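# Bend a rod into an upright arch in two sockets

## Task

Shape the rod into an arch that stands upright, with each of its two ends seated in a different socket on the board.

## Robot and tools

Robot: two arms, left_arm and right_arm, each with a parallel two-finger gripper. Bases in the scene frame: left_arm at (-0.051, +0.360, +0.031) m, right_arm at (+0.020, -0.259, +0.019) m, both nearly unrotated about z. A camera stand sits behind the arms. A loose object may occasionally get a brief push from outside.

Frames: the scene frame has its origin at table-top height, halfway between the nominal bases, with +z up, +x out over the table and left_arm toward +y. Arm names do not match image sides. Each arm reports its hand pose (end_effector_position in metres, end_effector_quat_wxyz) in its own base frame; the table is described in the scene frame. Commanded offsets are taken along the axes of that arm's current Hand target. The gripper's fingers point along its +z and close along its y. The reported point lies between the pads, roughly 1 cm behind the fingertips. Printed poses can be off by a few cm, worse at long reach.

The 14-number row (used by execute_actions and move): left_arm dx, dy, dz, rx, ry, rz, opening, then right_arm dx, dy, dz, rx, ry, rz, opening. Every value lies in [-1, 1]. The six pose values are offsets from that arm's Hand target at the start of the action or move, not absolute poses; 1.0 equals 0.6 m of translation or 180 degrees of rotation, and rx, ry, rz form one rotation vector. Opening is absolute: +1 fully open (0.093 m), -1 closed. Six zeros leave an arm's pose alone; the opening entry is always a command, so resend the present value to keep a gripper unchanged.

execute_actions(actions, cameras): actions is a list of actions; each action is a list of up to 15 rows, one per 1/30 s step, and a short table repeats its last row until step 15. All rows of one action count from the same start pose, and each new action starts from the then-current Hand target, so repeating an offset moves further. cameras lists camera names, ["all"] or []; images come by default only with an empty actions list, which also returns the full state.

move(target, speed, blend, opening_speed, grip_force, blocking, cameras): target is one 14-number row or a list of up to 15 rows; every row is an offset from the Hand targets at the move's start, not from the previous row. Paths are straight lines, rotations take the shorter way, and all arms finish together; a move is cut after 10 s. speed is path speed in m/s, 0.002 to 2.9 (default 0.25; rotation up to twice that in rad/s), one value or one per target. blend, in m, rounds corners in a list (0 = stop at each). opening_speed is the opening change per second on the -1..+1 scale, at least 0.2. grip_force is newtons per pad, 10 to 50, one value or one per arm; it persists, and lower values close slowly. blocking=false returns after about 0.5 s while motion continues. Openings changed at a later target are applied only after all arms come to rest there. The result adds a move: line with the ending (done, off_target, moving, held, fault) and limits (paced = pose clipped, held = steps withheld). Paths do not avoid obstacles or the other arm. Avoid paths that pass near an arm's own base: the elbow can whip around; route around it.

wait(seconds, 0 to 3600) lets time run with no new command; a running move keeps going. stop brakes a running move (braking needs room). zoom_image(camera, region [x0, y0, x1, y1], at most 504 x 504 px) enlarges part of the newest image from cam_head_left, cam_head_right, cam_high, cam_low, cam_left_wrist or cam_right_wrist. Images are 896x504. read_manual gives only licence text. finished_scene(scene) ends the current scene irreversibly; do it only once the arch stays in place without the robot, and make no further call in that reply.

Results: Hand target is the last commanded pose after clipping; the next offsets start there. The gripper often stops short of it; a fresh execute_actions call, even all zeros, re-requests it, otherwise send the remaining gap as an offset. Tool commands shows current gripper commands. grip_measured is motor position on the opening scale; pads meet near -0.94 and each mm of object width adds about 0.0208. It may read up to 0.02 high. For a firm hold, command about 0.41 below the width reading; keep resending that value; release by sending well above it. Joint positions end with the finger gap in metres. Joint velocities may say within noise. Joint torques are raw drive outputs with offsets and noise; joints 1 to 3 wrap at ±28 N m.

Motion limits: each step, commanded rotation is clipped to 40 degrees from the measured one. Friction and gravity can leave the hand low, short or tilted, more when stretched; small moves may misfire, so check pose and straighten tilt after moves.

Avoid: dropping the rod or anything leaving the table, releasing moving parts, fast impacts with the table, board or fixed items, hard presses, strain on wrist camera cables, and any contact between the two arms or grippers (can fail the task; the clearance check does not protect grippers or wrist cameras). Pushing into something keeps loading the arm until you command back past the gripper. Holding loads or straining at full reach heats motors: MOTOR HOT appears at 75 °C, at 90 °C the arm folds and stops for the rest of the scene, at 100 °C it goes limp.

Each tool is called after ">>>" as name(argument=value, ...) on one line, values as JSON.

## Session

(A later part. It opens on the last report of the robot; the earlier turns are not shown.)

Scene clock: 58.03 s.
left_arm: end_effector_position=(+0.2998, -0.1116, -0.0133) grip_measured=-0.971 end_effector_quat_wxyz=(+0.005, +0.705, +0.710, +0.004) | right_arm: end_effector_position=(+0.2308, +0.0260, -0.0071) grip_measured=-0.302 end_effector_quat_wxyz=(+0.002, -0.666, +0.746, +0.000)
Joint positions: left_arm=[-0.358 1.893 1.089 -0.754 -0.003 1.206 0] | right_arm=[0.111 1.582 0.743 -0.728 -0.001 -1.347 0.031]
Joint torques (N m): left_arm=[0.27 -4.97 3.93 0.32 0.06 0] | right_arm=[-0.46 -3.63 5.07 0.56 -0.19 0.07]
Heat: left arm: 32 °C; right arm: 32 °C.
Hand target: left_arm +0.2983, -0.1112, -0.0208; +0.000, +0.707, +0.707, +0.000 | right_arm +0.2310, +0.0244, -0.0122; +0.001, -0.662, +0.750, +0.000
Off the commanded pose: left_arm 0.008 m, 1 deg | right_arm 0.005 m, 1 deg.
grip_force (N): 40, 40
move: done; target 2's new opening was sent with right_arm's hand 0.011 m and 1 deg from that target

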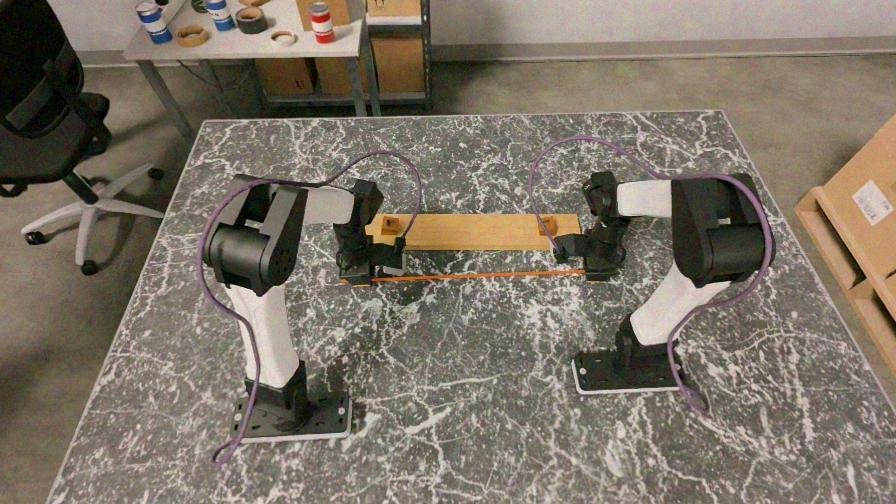

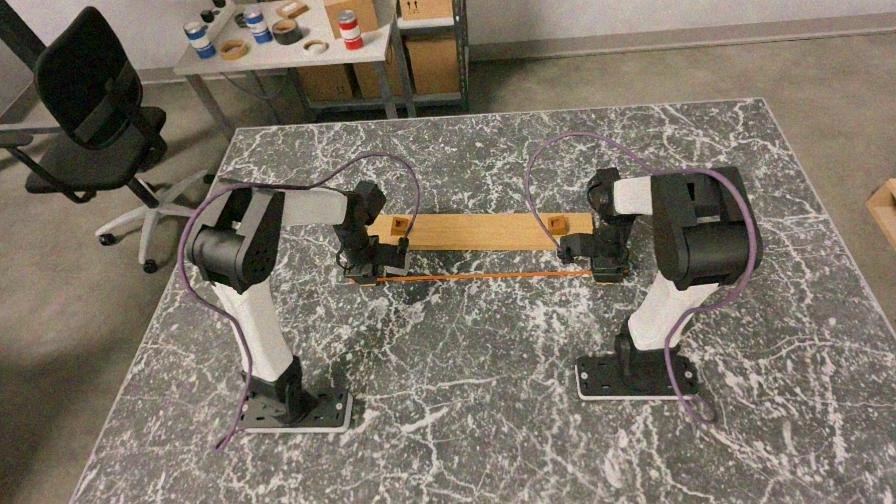

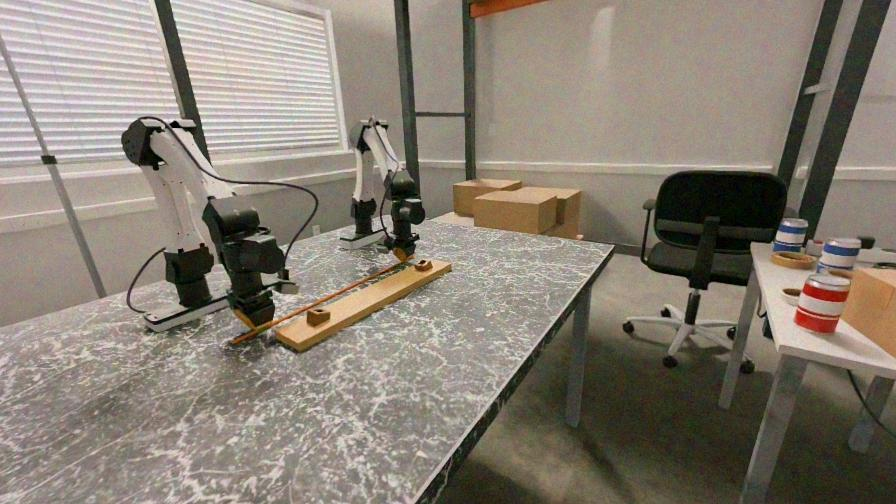

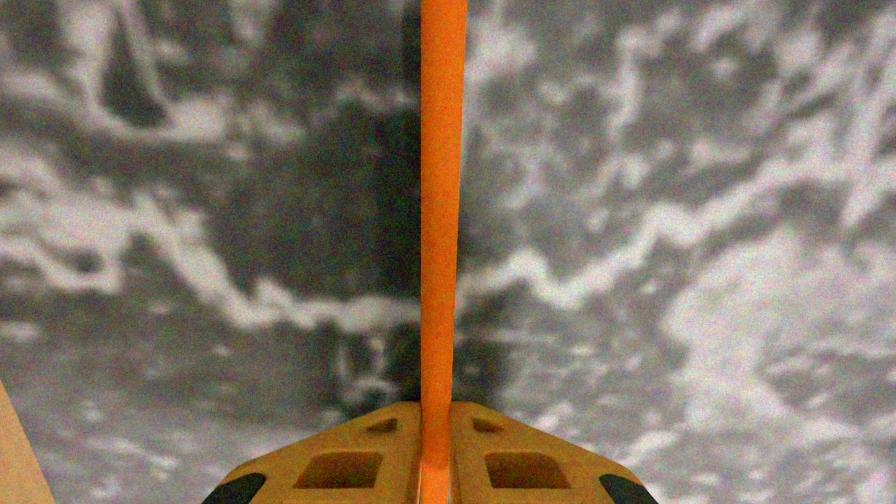

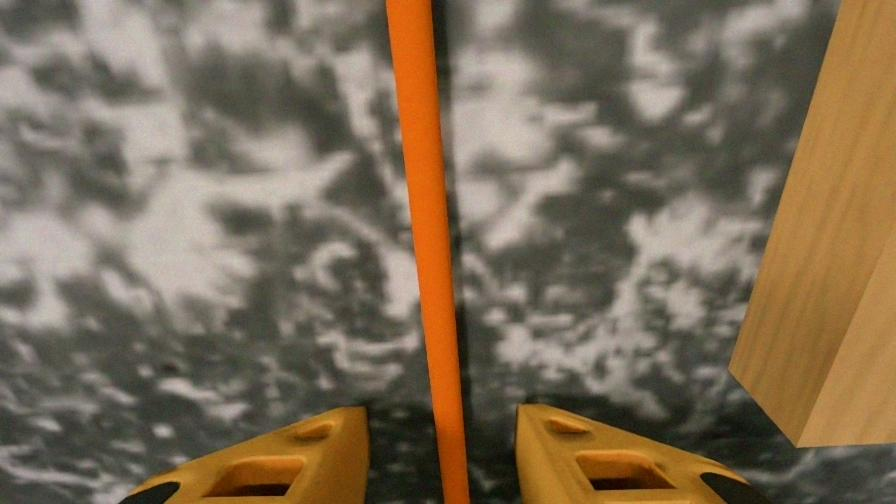

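>>> move(target=[[0,0,0,0,0,0,-1,0,-0.004,0.003,0,0,-0.016,-0.3],[0,0,0,0,0,0,-1,0,-0.004,0.003,0,0,-0.016,-1]], speed=0.1, grip_force=50, cameras=["cam_left_wrist","cam_right_wrist"])

Scene clock: 62.10 s.
left_arm: end_effector_position=(+0.2998, -0.1116, -0.0133) grip_measured=-0.971 end_effector_quat_wxyz=(+0.005, +0.705, +0.710, +0.004) | right_arm: end_effector_position=(+0.2312, +0.0259, -0.0101) grip_measured=-0.976 end_effector_quat_wxyz=(+0.000, +0.680, -0.733, -0.001)
Joint positions: left_arm=[-0.358 1.893 1.089 -0.754 -0.003 1.206 0] | right_arm=[0.111 1.597 0.743 -0.719 -0.001 -1.384 0]
Joint torques (N m): left_arm=[0.24 -4.93 3.86 0.33 0.07 -0.02] | right_arm=[-0.54 -3.67 5.5 0.51 -0.18 -0.1]
Heat: left arm: 32 °C; right arm: 32 °C.
Hand target: left_arm +0.2983, -0.1112, -0.0208; +0.000, +0.707, +0.707, +0.000 | right_arm +0.2333, +0.0241, -0.0140; +0.000, +0.680, -0.733, +0.000
Off the commanded pose: left_arm 0.008 m, 1 deg | right_arm 0.005 m, 0 deg.
move: done

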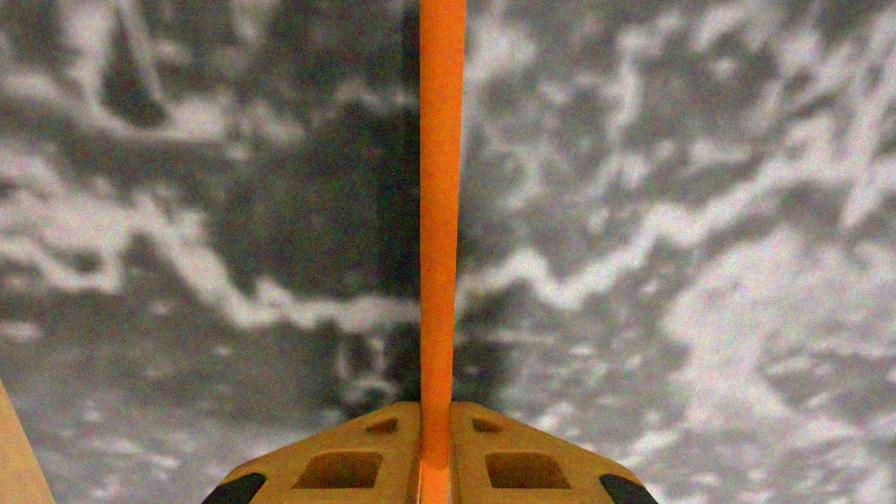

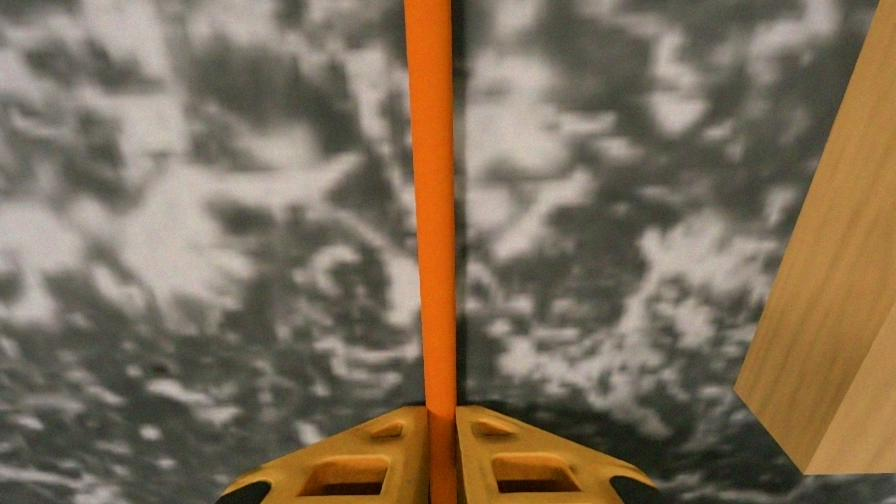

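>>> move(target=[0,0,-0.25,0,0,0,-1,0,0,-0.25,0,0,-0.024,-1], speed=0.2, cameras=["cam_head_left","cam_low","cam_left_wrist","cam_right_wrist"])

Scene clock: 72.43 s.
left_arm: end_effector_position=(+0.2954, -0.1096, +0.1178) grip_measured=-0.971 end_effector_quat_wxyz=(-0.014, +0.705, +0.710, -0.004) | right_arm: end_effector_position=(+0.2292, +0.0241, +0.1243) grip_measured=-0.976 end_effector_quat_wxyz=(+0.013, +0.704, -0.710, -0.005)
Joint positions: left_arm=[-0.358 1.762 1.472 -1.31 -0.005 1.206 0] | right_arm=[0.11 1.437 1.163 -1.323 0.007 -1.452 0]
Joint torques (N m): left_arm=[0.24 -7.42 7.13 0.02 0.09 -0.02] | right_arm=[-0.43 -5.31 10.18 0.11 -0.28 -0.2]
Heat: left arm: 32 °C; right arm: 32 °C.
Hand target: left_arm +0.2983, -0.1113, +0.1291; +0.000, +0.707, +0.707, +0.000 | right_arm +0.2331, +0.0241, +0.1360; +0.000, +0.707, -0.707, +0.000
Off the commanded pose: left_arm 0.012 m, 2 deg | right_arm 0.012 m, 2 deg.
move: off_target (left_arm, right_arm)

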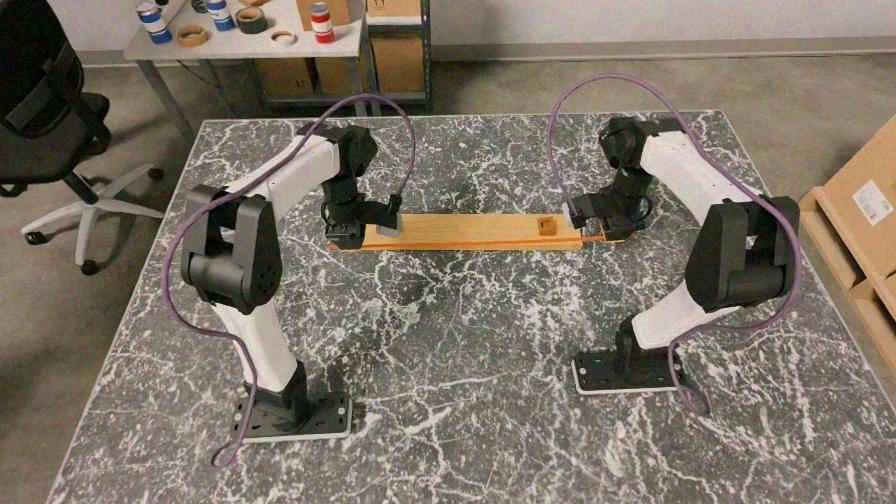

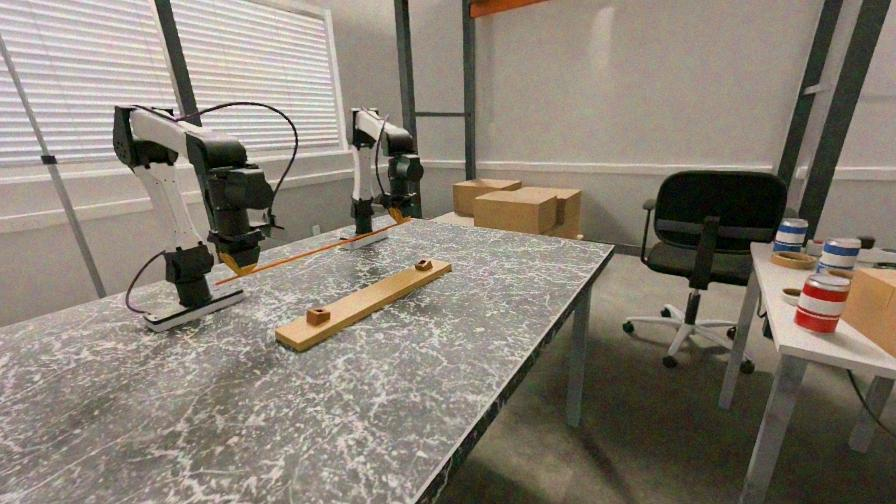

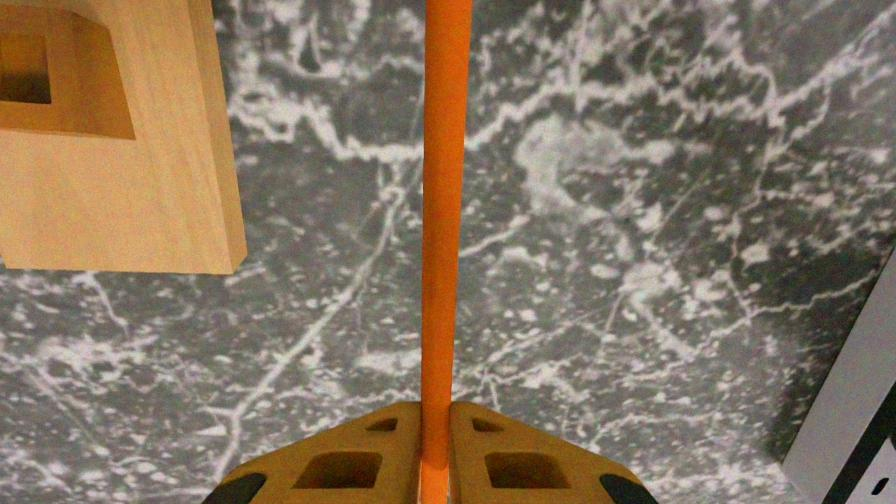

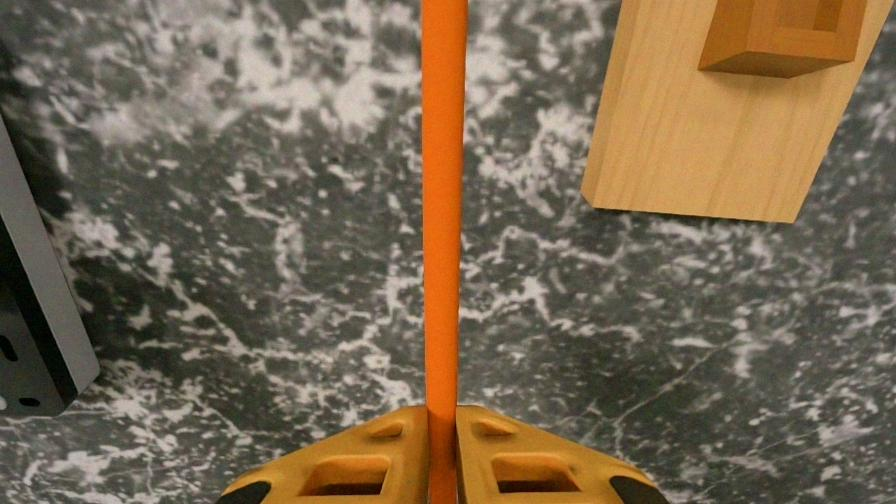

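>>> move(target=[-0.01,0.167,-0.05,-0.3056,0,0,-1,0.01,-0.167,-0.05,0.3056,0,0,-1], speed=0.25, cameras=["cam_low","cam_left_wrist","cam_right_wrist"])

Scene clock: 86.17 s.
left_arm: end_effector_position=(+0.3977, -0.1176, +0.1511) grip_measured=-0.971 end_effector_quat_wxyz=(+0.316, +0.632, +0.633, +0.316) | right_arm: end_effector_position=(+0.3309, +0.0202, +0.1625) grip_measured=-0.976 end_effector_quat_wxyz=(-0.319, +0.632, -0.632, +0.316)
Joint positions: left_arm=[-0.421 1.46 0.911 -0.14 -0.334 1.307 0] | right_arm=[0.1 1.045 0.667 -0.263 0.077 -1.509 0]
Joint torques (N m): left_arm=[-0.06 -6.3 5.38 1.81 -0.21 -0.04] | right_arm=[-0.54 -3.32 7.1 1.97 -0.13 -0.05]
Heat: left arm: 35 °C; right arm: 33 °C.
Hand target: left_arm +0.3985, -0.1173, +0.1591; +0.326, +0.627, +0.627, +0.327 | right_arm +0.3333, +0.0180, +0.1662; -0.327, +0.627, -0.627, +0.327
Off the commanded pose: left_arm 0.008 m, 2 deg | right_arm 0.005 m, 2 deg.
move: done

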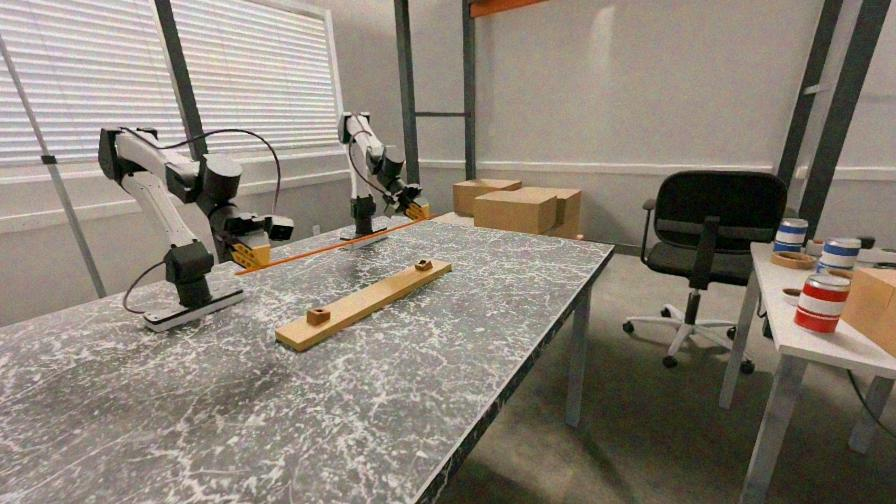

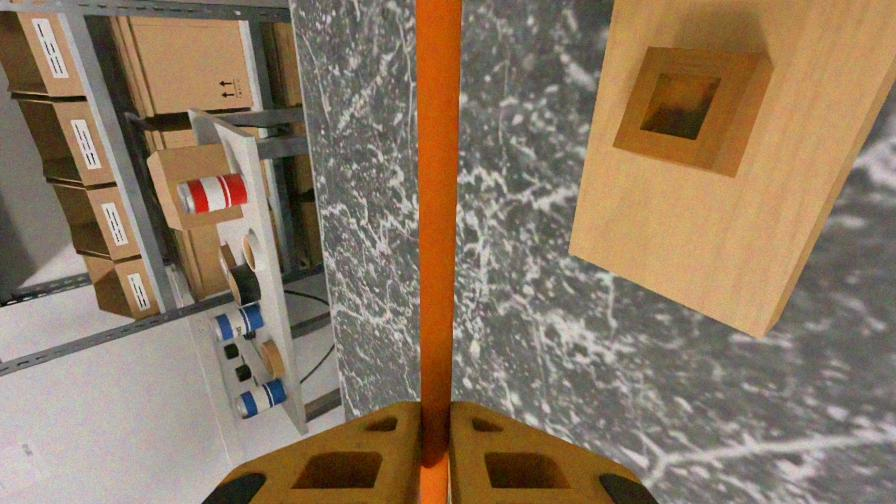

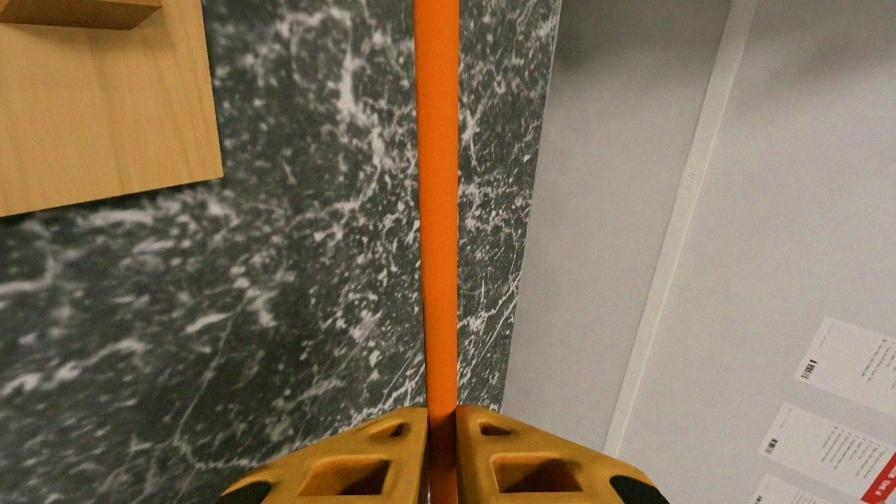

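>>> move(target=[[-0.0075,0,0,0,-0.0638,-0.091,-1,-0.0075,0,0,0,-0.0638,0.091,-1],[-0.036,0.0067,0.0096,0,-0.1244,-0.1775,-1,-0.036,-0.0067,0.0096,0,-0.1244,0.1775,-1],[-0.081,0.0143,0.0205,0,-0.1818,-0.2594,-1,-0.081,-0.0143,0.0205,0,-0.1818,0.2594,-1],[-0.12,0.021,0.03,0,-0.2169,-0.3094,-1,-0.12,-0.021,0.03,0,-0.2169,0.3094,-1]], speed=0.15, blend=0.02, cameras=["all"])

Scene clock: 95.17 s.
left_arm: end_effector_position=(+0.4278, -0.1665, +0.1575) grip_measured=-0.971 end_effector_quat_wxyz=(+0.613, +0.326, +0.719, -0.033) | right_arm: end_effector_position=(+0.3612, +0.0708, +0.1655) grip_measured=-0.976 end_effector_quat_wxyz=(+0.616, -0.325, +0.717, +0.038)
Joint positions: left_arm=[-0.312 1.611 0.684 0.676 0.163 0.413 0] | right_arm=[-0.027 1.239 0.424 0.54 -0.498 -0.498 0]
Joint torques (N m): left_arm=[-2.45 -4.15 5.01 2.35 0.74 -0.49] | right_arm=[2.19 -2.52 6.5 2.14 -0.99 0.43]
Heat: left arm: 35 °C; right arm: 33 °C.
Hand target: left_arm +0.4206, -0.1891, +0.1591; +0.621, +0.337, +0.703, -0.080 | right_arm +0.3552, +0.0901, +0.1662; +0.622, -0.338, +0.702, +0.080
Off the commanded pose: left_arm 0.024 m, 6 deg | right_arm 0.020 m, 5 deg.
move: off_target (left_arm, right_arm)

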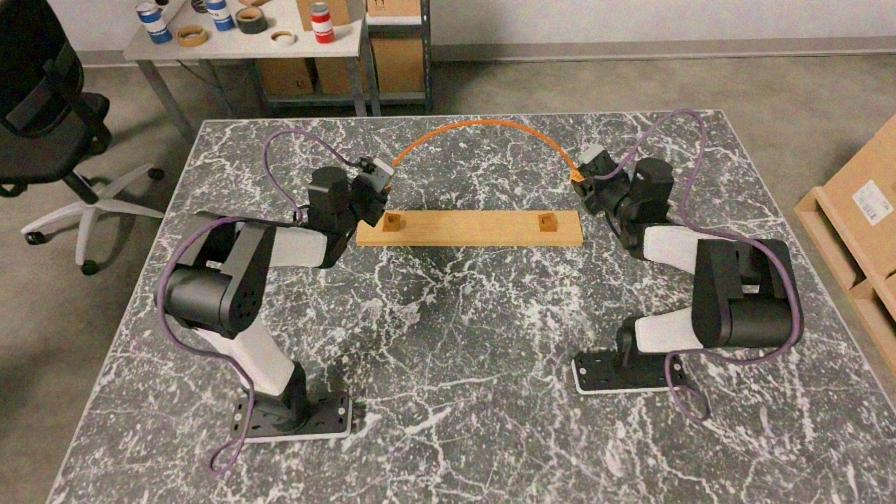

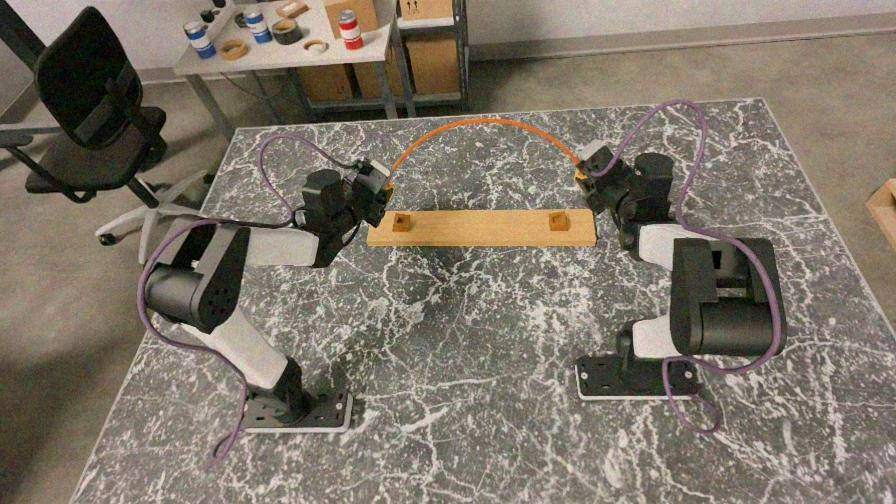

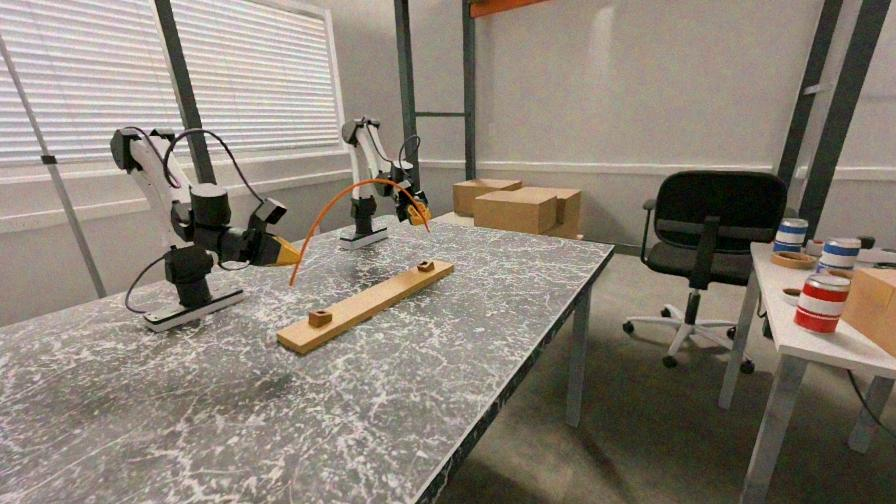

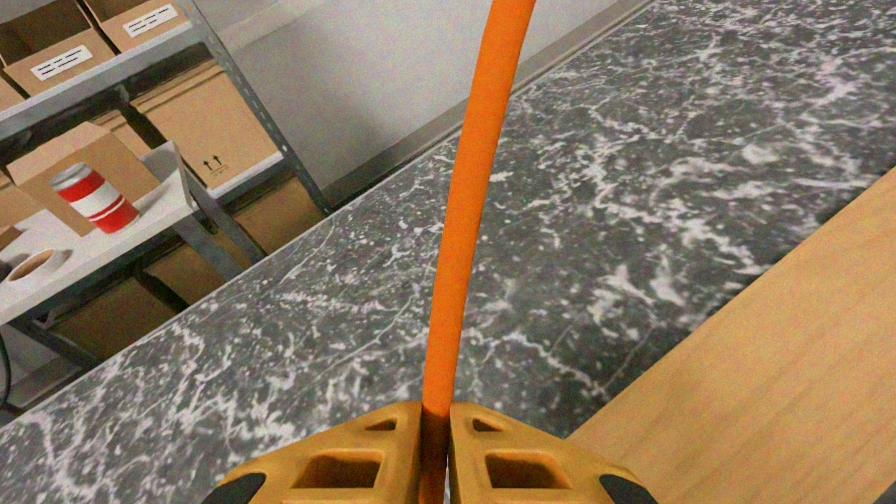

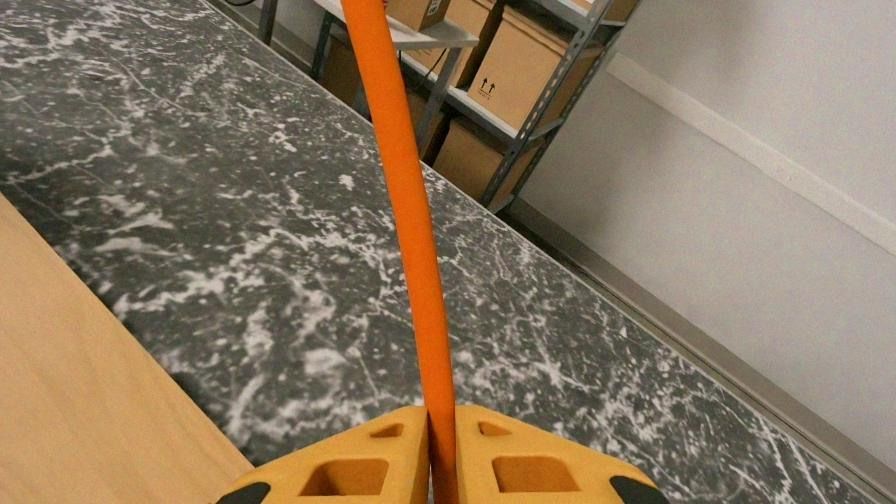

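>>> move(target=[0.037,-0.051,0.063,0,-0.0255,-0.0364,-1,0.018,0.1045,0.067,0,-0.0255,0.0364,-1], speed=0.12, cameras=["all"])

>>> zoom_image(camera="cam_low", region=[260, 160, 470, 360])

>>> zoom_image(camera="cam_head_left", region=[340, 100, 620, 260])

>>> zoom_image(camera="cam_head_right", region=[340, 100, 620, 260])

Scene clock: 110.43 s.
left_arm: end_effector_position=(+0.4446, -0.1878, +0.1159) grip_measured=-0.971 end_effector_quat_wxyz=(+0.638, +0.258, +0.722, -0.076) | right_arm: end_effector_position=(+0.3647, +0.1248, +0.1242) grip_measured=-0.976 end_effector_quat_wxyz=(+0.639, -0.257, +0.721, +0.076)
Joint positions: left_arm=[-0.367 1.879 0.677 1.026 0.093 0.241 0] | right_arm=[0.232 1.539 0.305 1.059 -0.226 -0.264 0]
Joint torques (N m): left_arm=[-4.45 -5.03 5.38 2.28 0.89 -0.23] | right_arm=[3.51 -3.36 5.26 2.38 -1.26 0.15]
Heat: left arm: 38 °C; right arm: 33 °C.
Hand target: left_arm +0.4339, -0.2242, +0.1210; +0.643, +0.293, +0.695, -0.129 | right_arm +0.3522, +0.1551, +0.1284; +0.644, -0.294, +0.694, +0.129
Off the commanded pose: left_arm 0.038 m, 8 deg | right_arm 0.033 m, 8 deg.
move: off_target (left_arm, right_arm)

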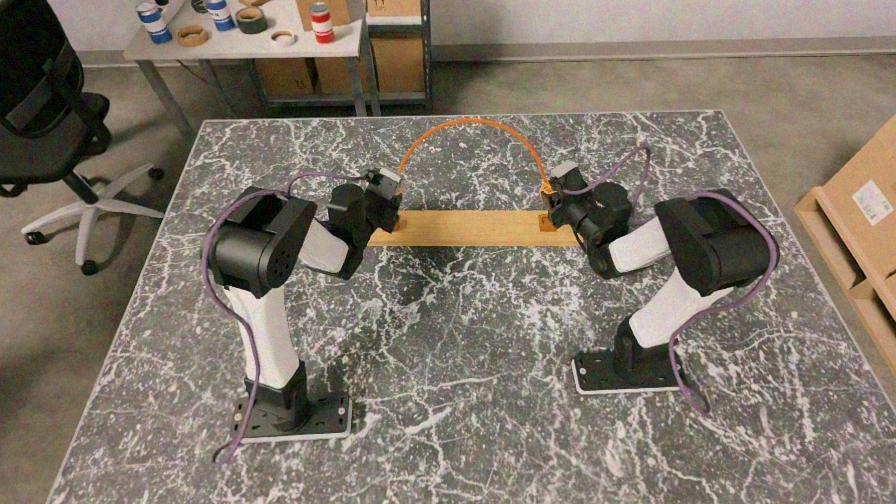

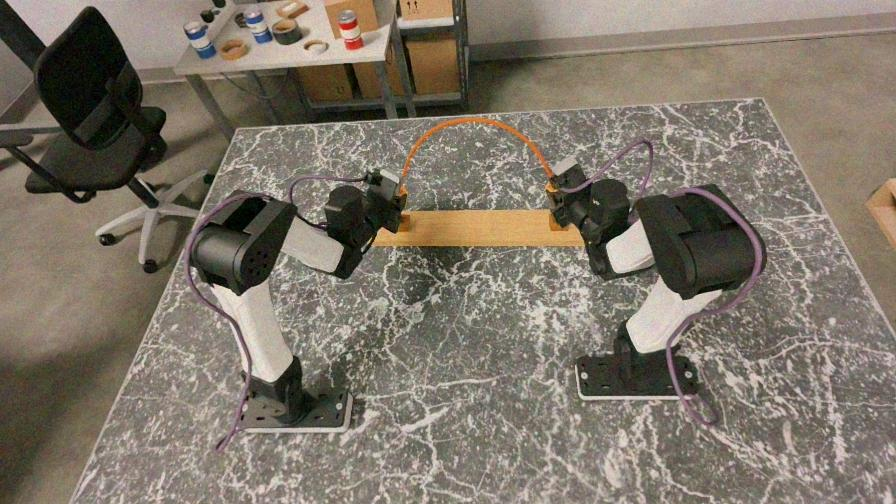

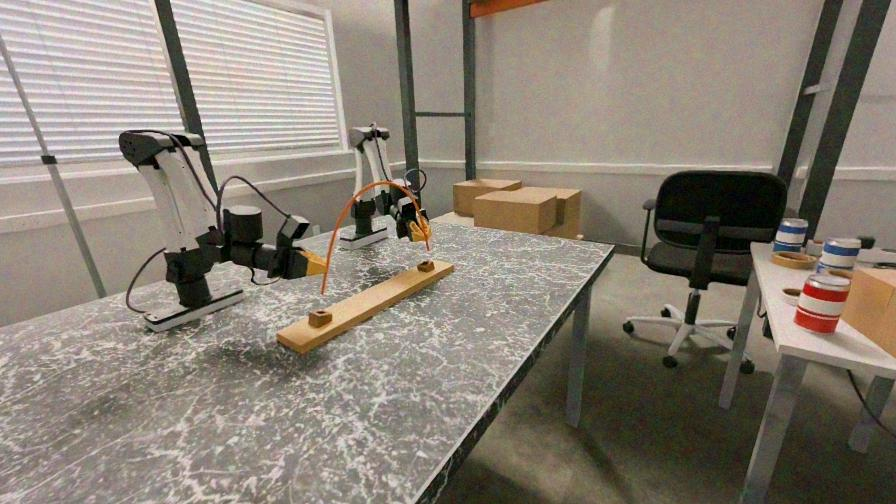

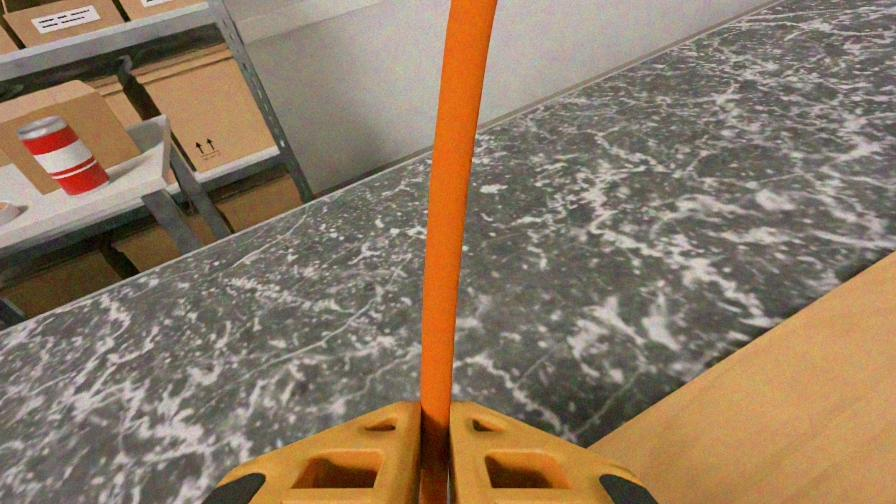

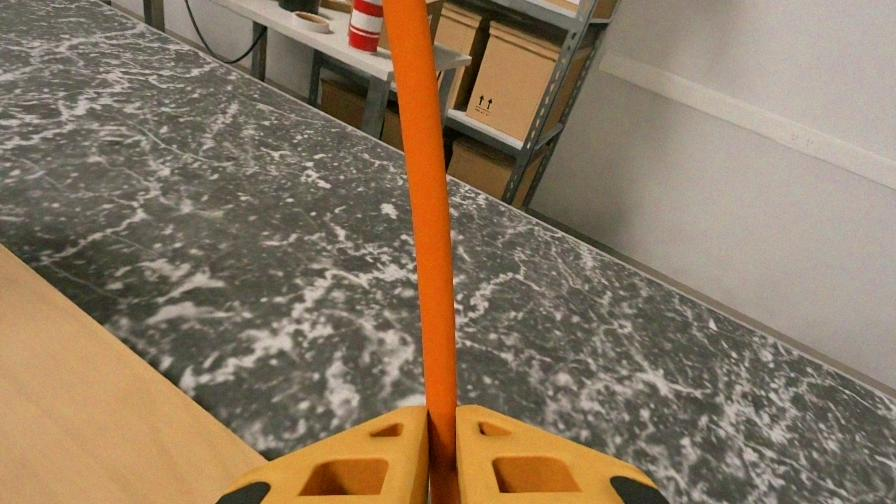

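Scaled by 2.400.

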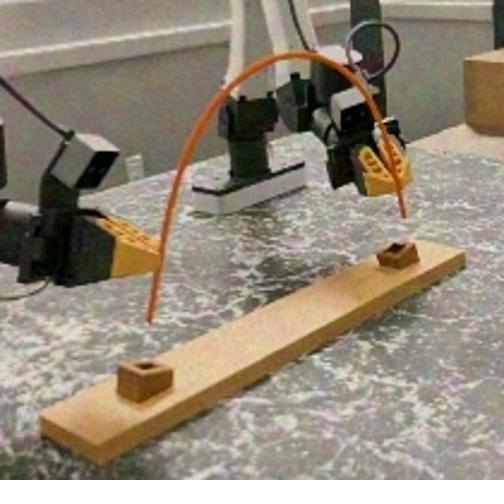

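Scaled by 1.800.

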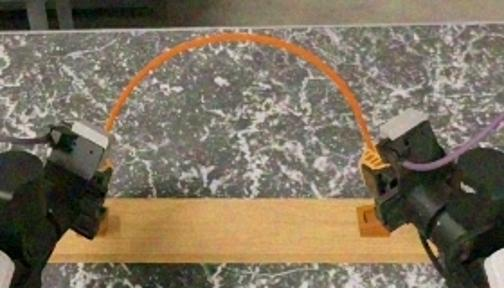

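Scaled by 1.800.

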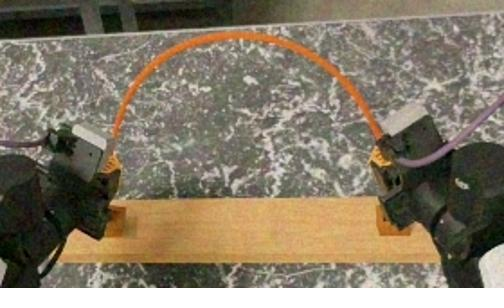

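>>> move(target=[0.0637,-0.0063,0.0005,0,0,0,-1,0.0597,0.0075,-0.0088,0,0,0,-1], speed=0.08, cameras=["cam_head_left","cam_head_right","cam_low"])

>>> zoom_image(camera="cam_low", region=[270, 260, 370, 350])

>>> zoom_image(camera="cam_low", region=[390, 220, 470, 290])

>>> zoom_image(camera="cam_head_right", region=[510, 160, 610, 260])

>>> zoom_image(camera="cam_head_right", region=[350, 160, 450, 260])

>>> zoom_image(camera="cam_head_left", region=[500, 160, 600, 260])

Scene clock: 118.10 s.
left_arm: end_effector_position=(+0.4444, -0.1877, +0.0819) grip_measured=-0.971 end_effector_quat_wxyz=(+0.642, +0.257, +0.719, -0.076) | right_arm: end_effector_position=(+0.3545, +0.1238, +0.0834) grip_measured=-0.976 end_effector_quat_wxyz=(+0.630, -0.260, +0.727, +0.080)
Joint positions: left_arm=[-0.367 2.029 0.656 1.206 0.093 0.241 0] | right_arm=[0.232 1.761 0.233 1.328 -0.234 -0.264 0]
Joint torques (N m): left_arm=[-3.02 -5.3 3.82 2.27 1.03 -0.21] | right_arm=[1.48 -3.78 4.03 2.46 -1.42 0.09]
Heat: left arm: 39 °C; right arm: 32 °C.
Hand target: left_arm +0.4320, -0.2181, +0.0831; +0.643, +0.293, +0.695, -0.129 | right_arm +0.3453, +0.1471, +0.0934; +0.644, -0.294, +0.694, +0.129
Off the commanded pose: left_arm 0.033 m, 8 deg | right_arm 0.027 m, 8 deg.
move: off_target (left_arm, right_arm)

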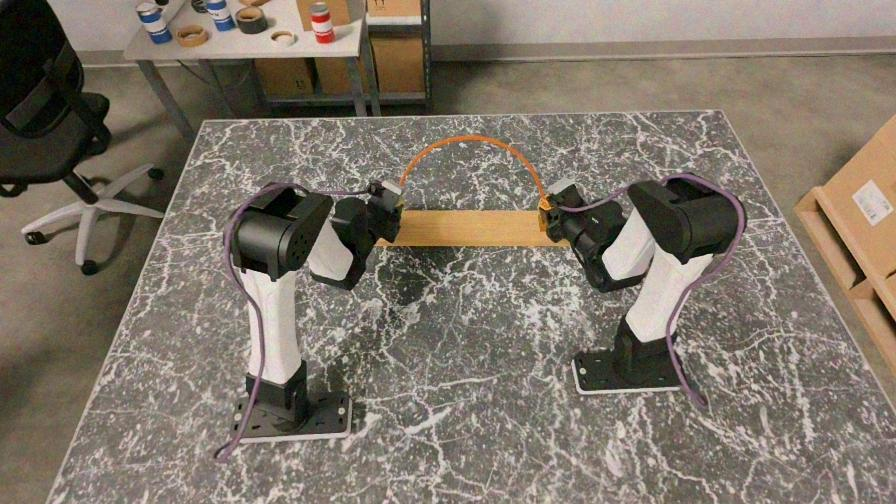

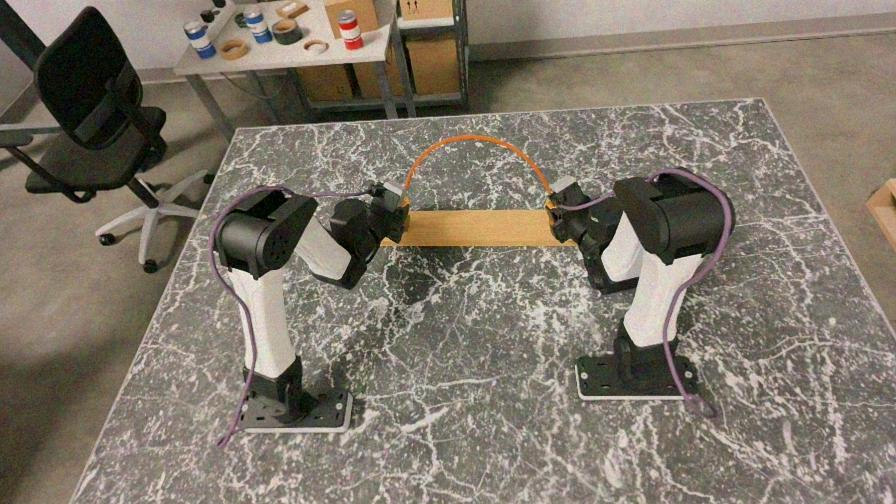

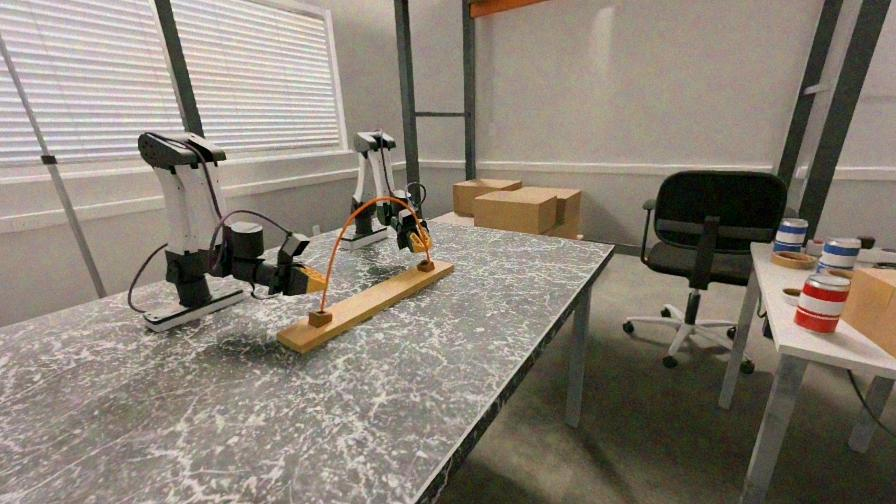

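Scaled by 5.040.

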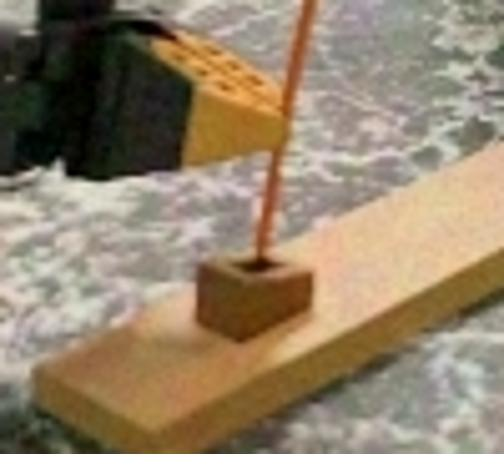

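Scaled by 6.300.

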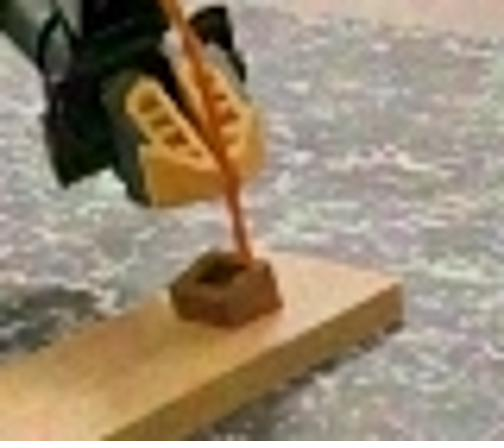

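Scaled by 5.040.

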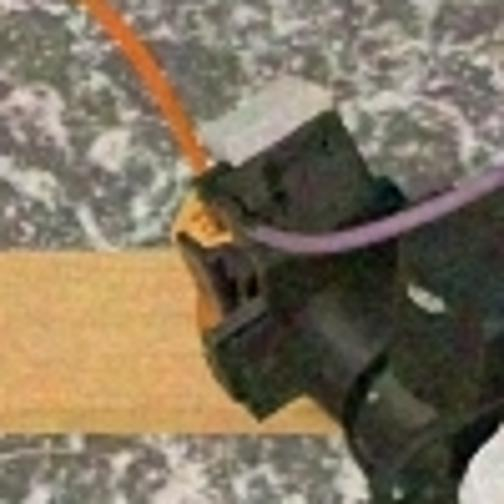

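Scaled by 5.040.

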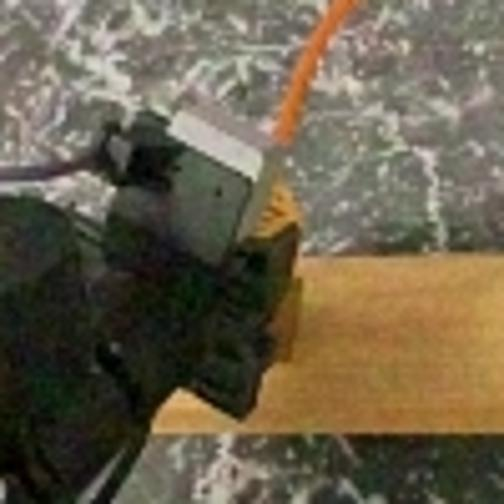

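Scaled by 5.040.

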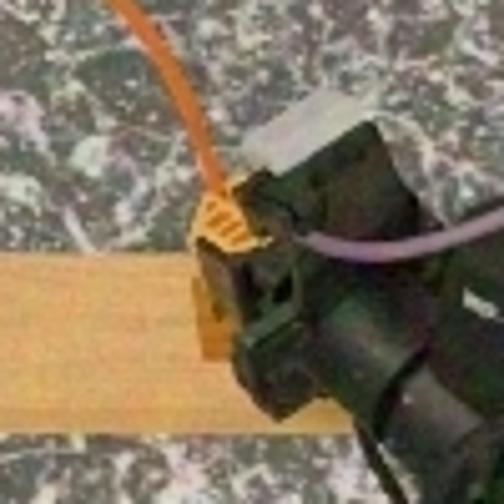

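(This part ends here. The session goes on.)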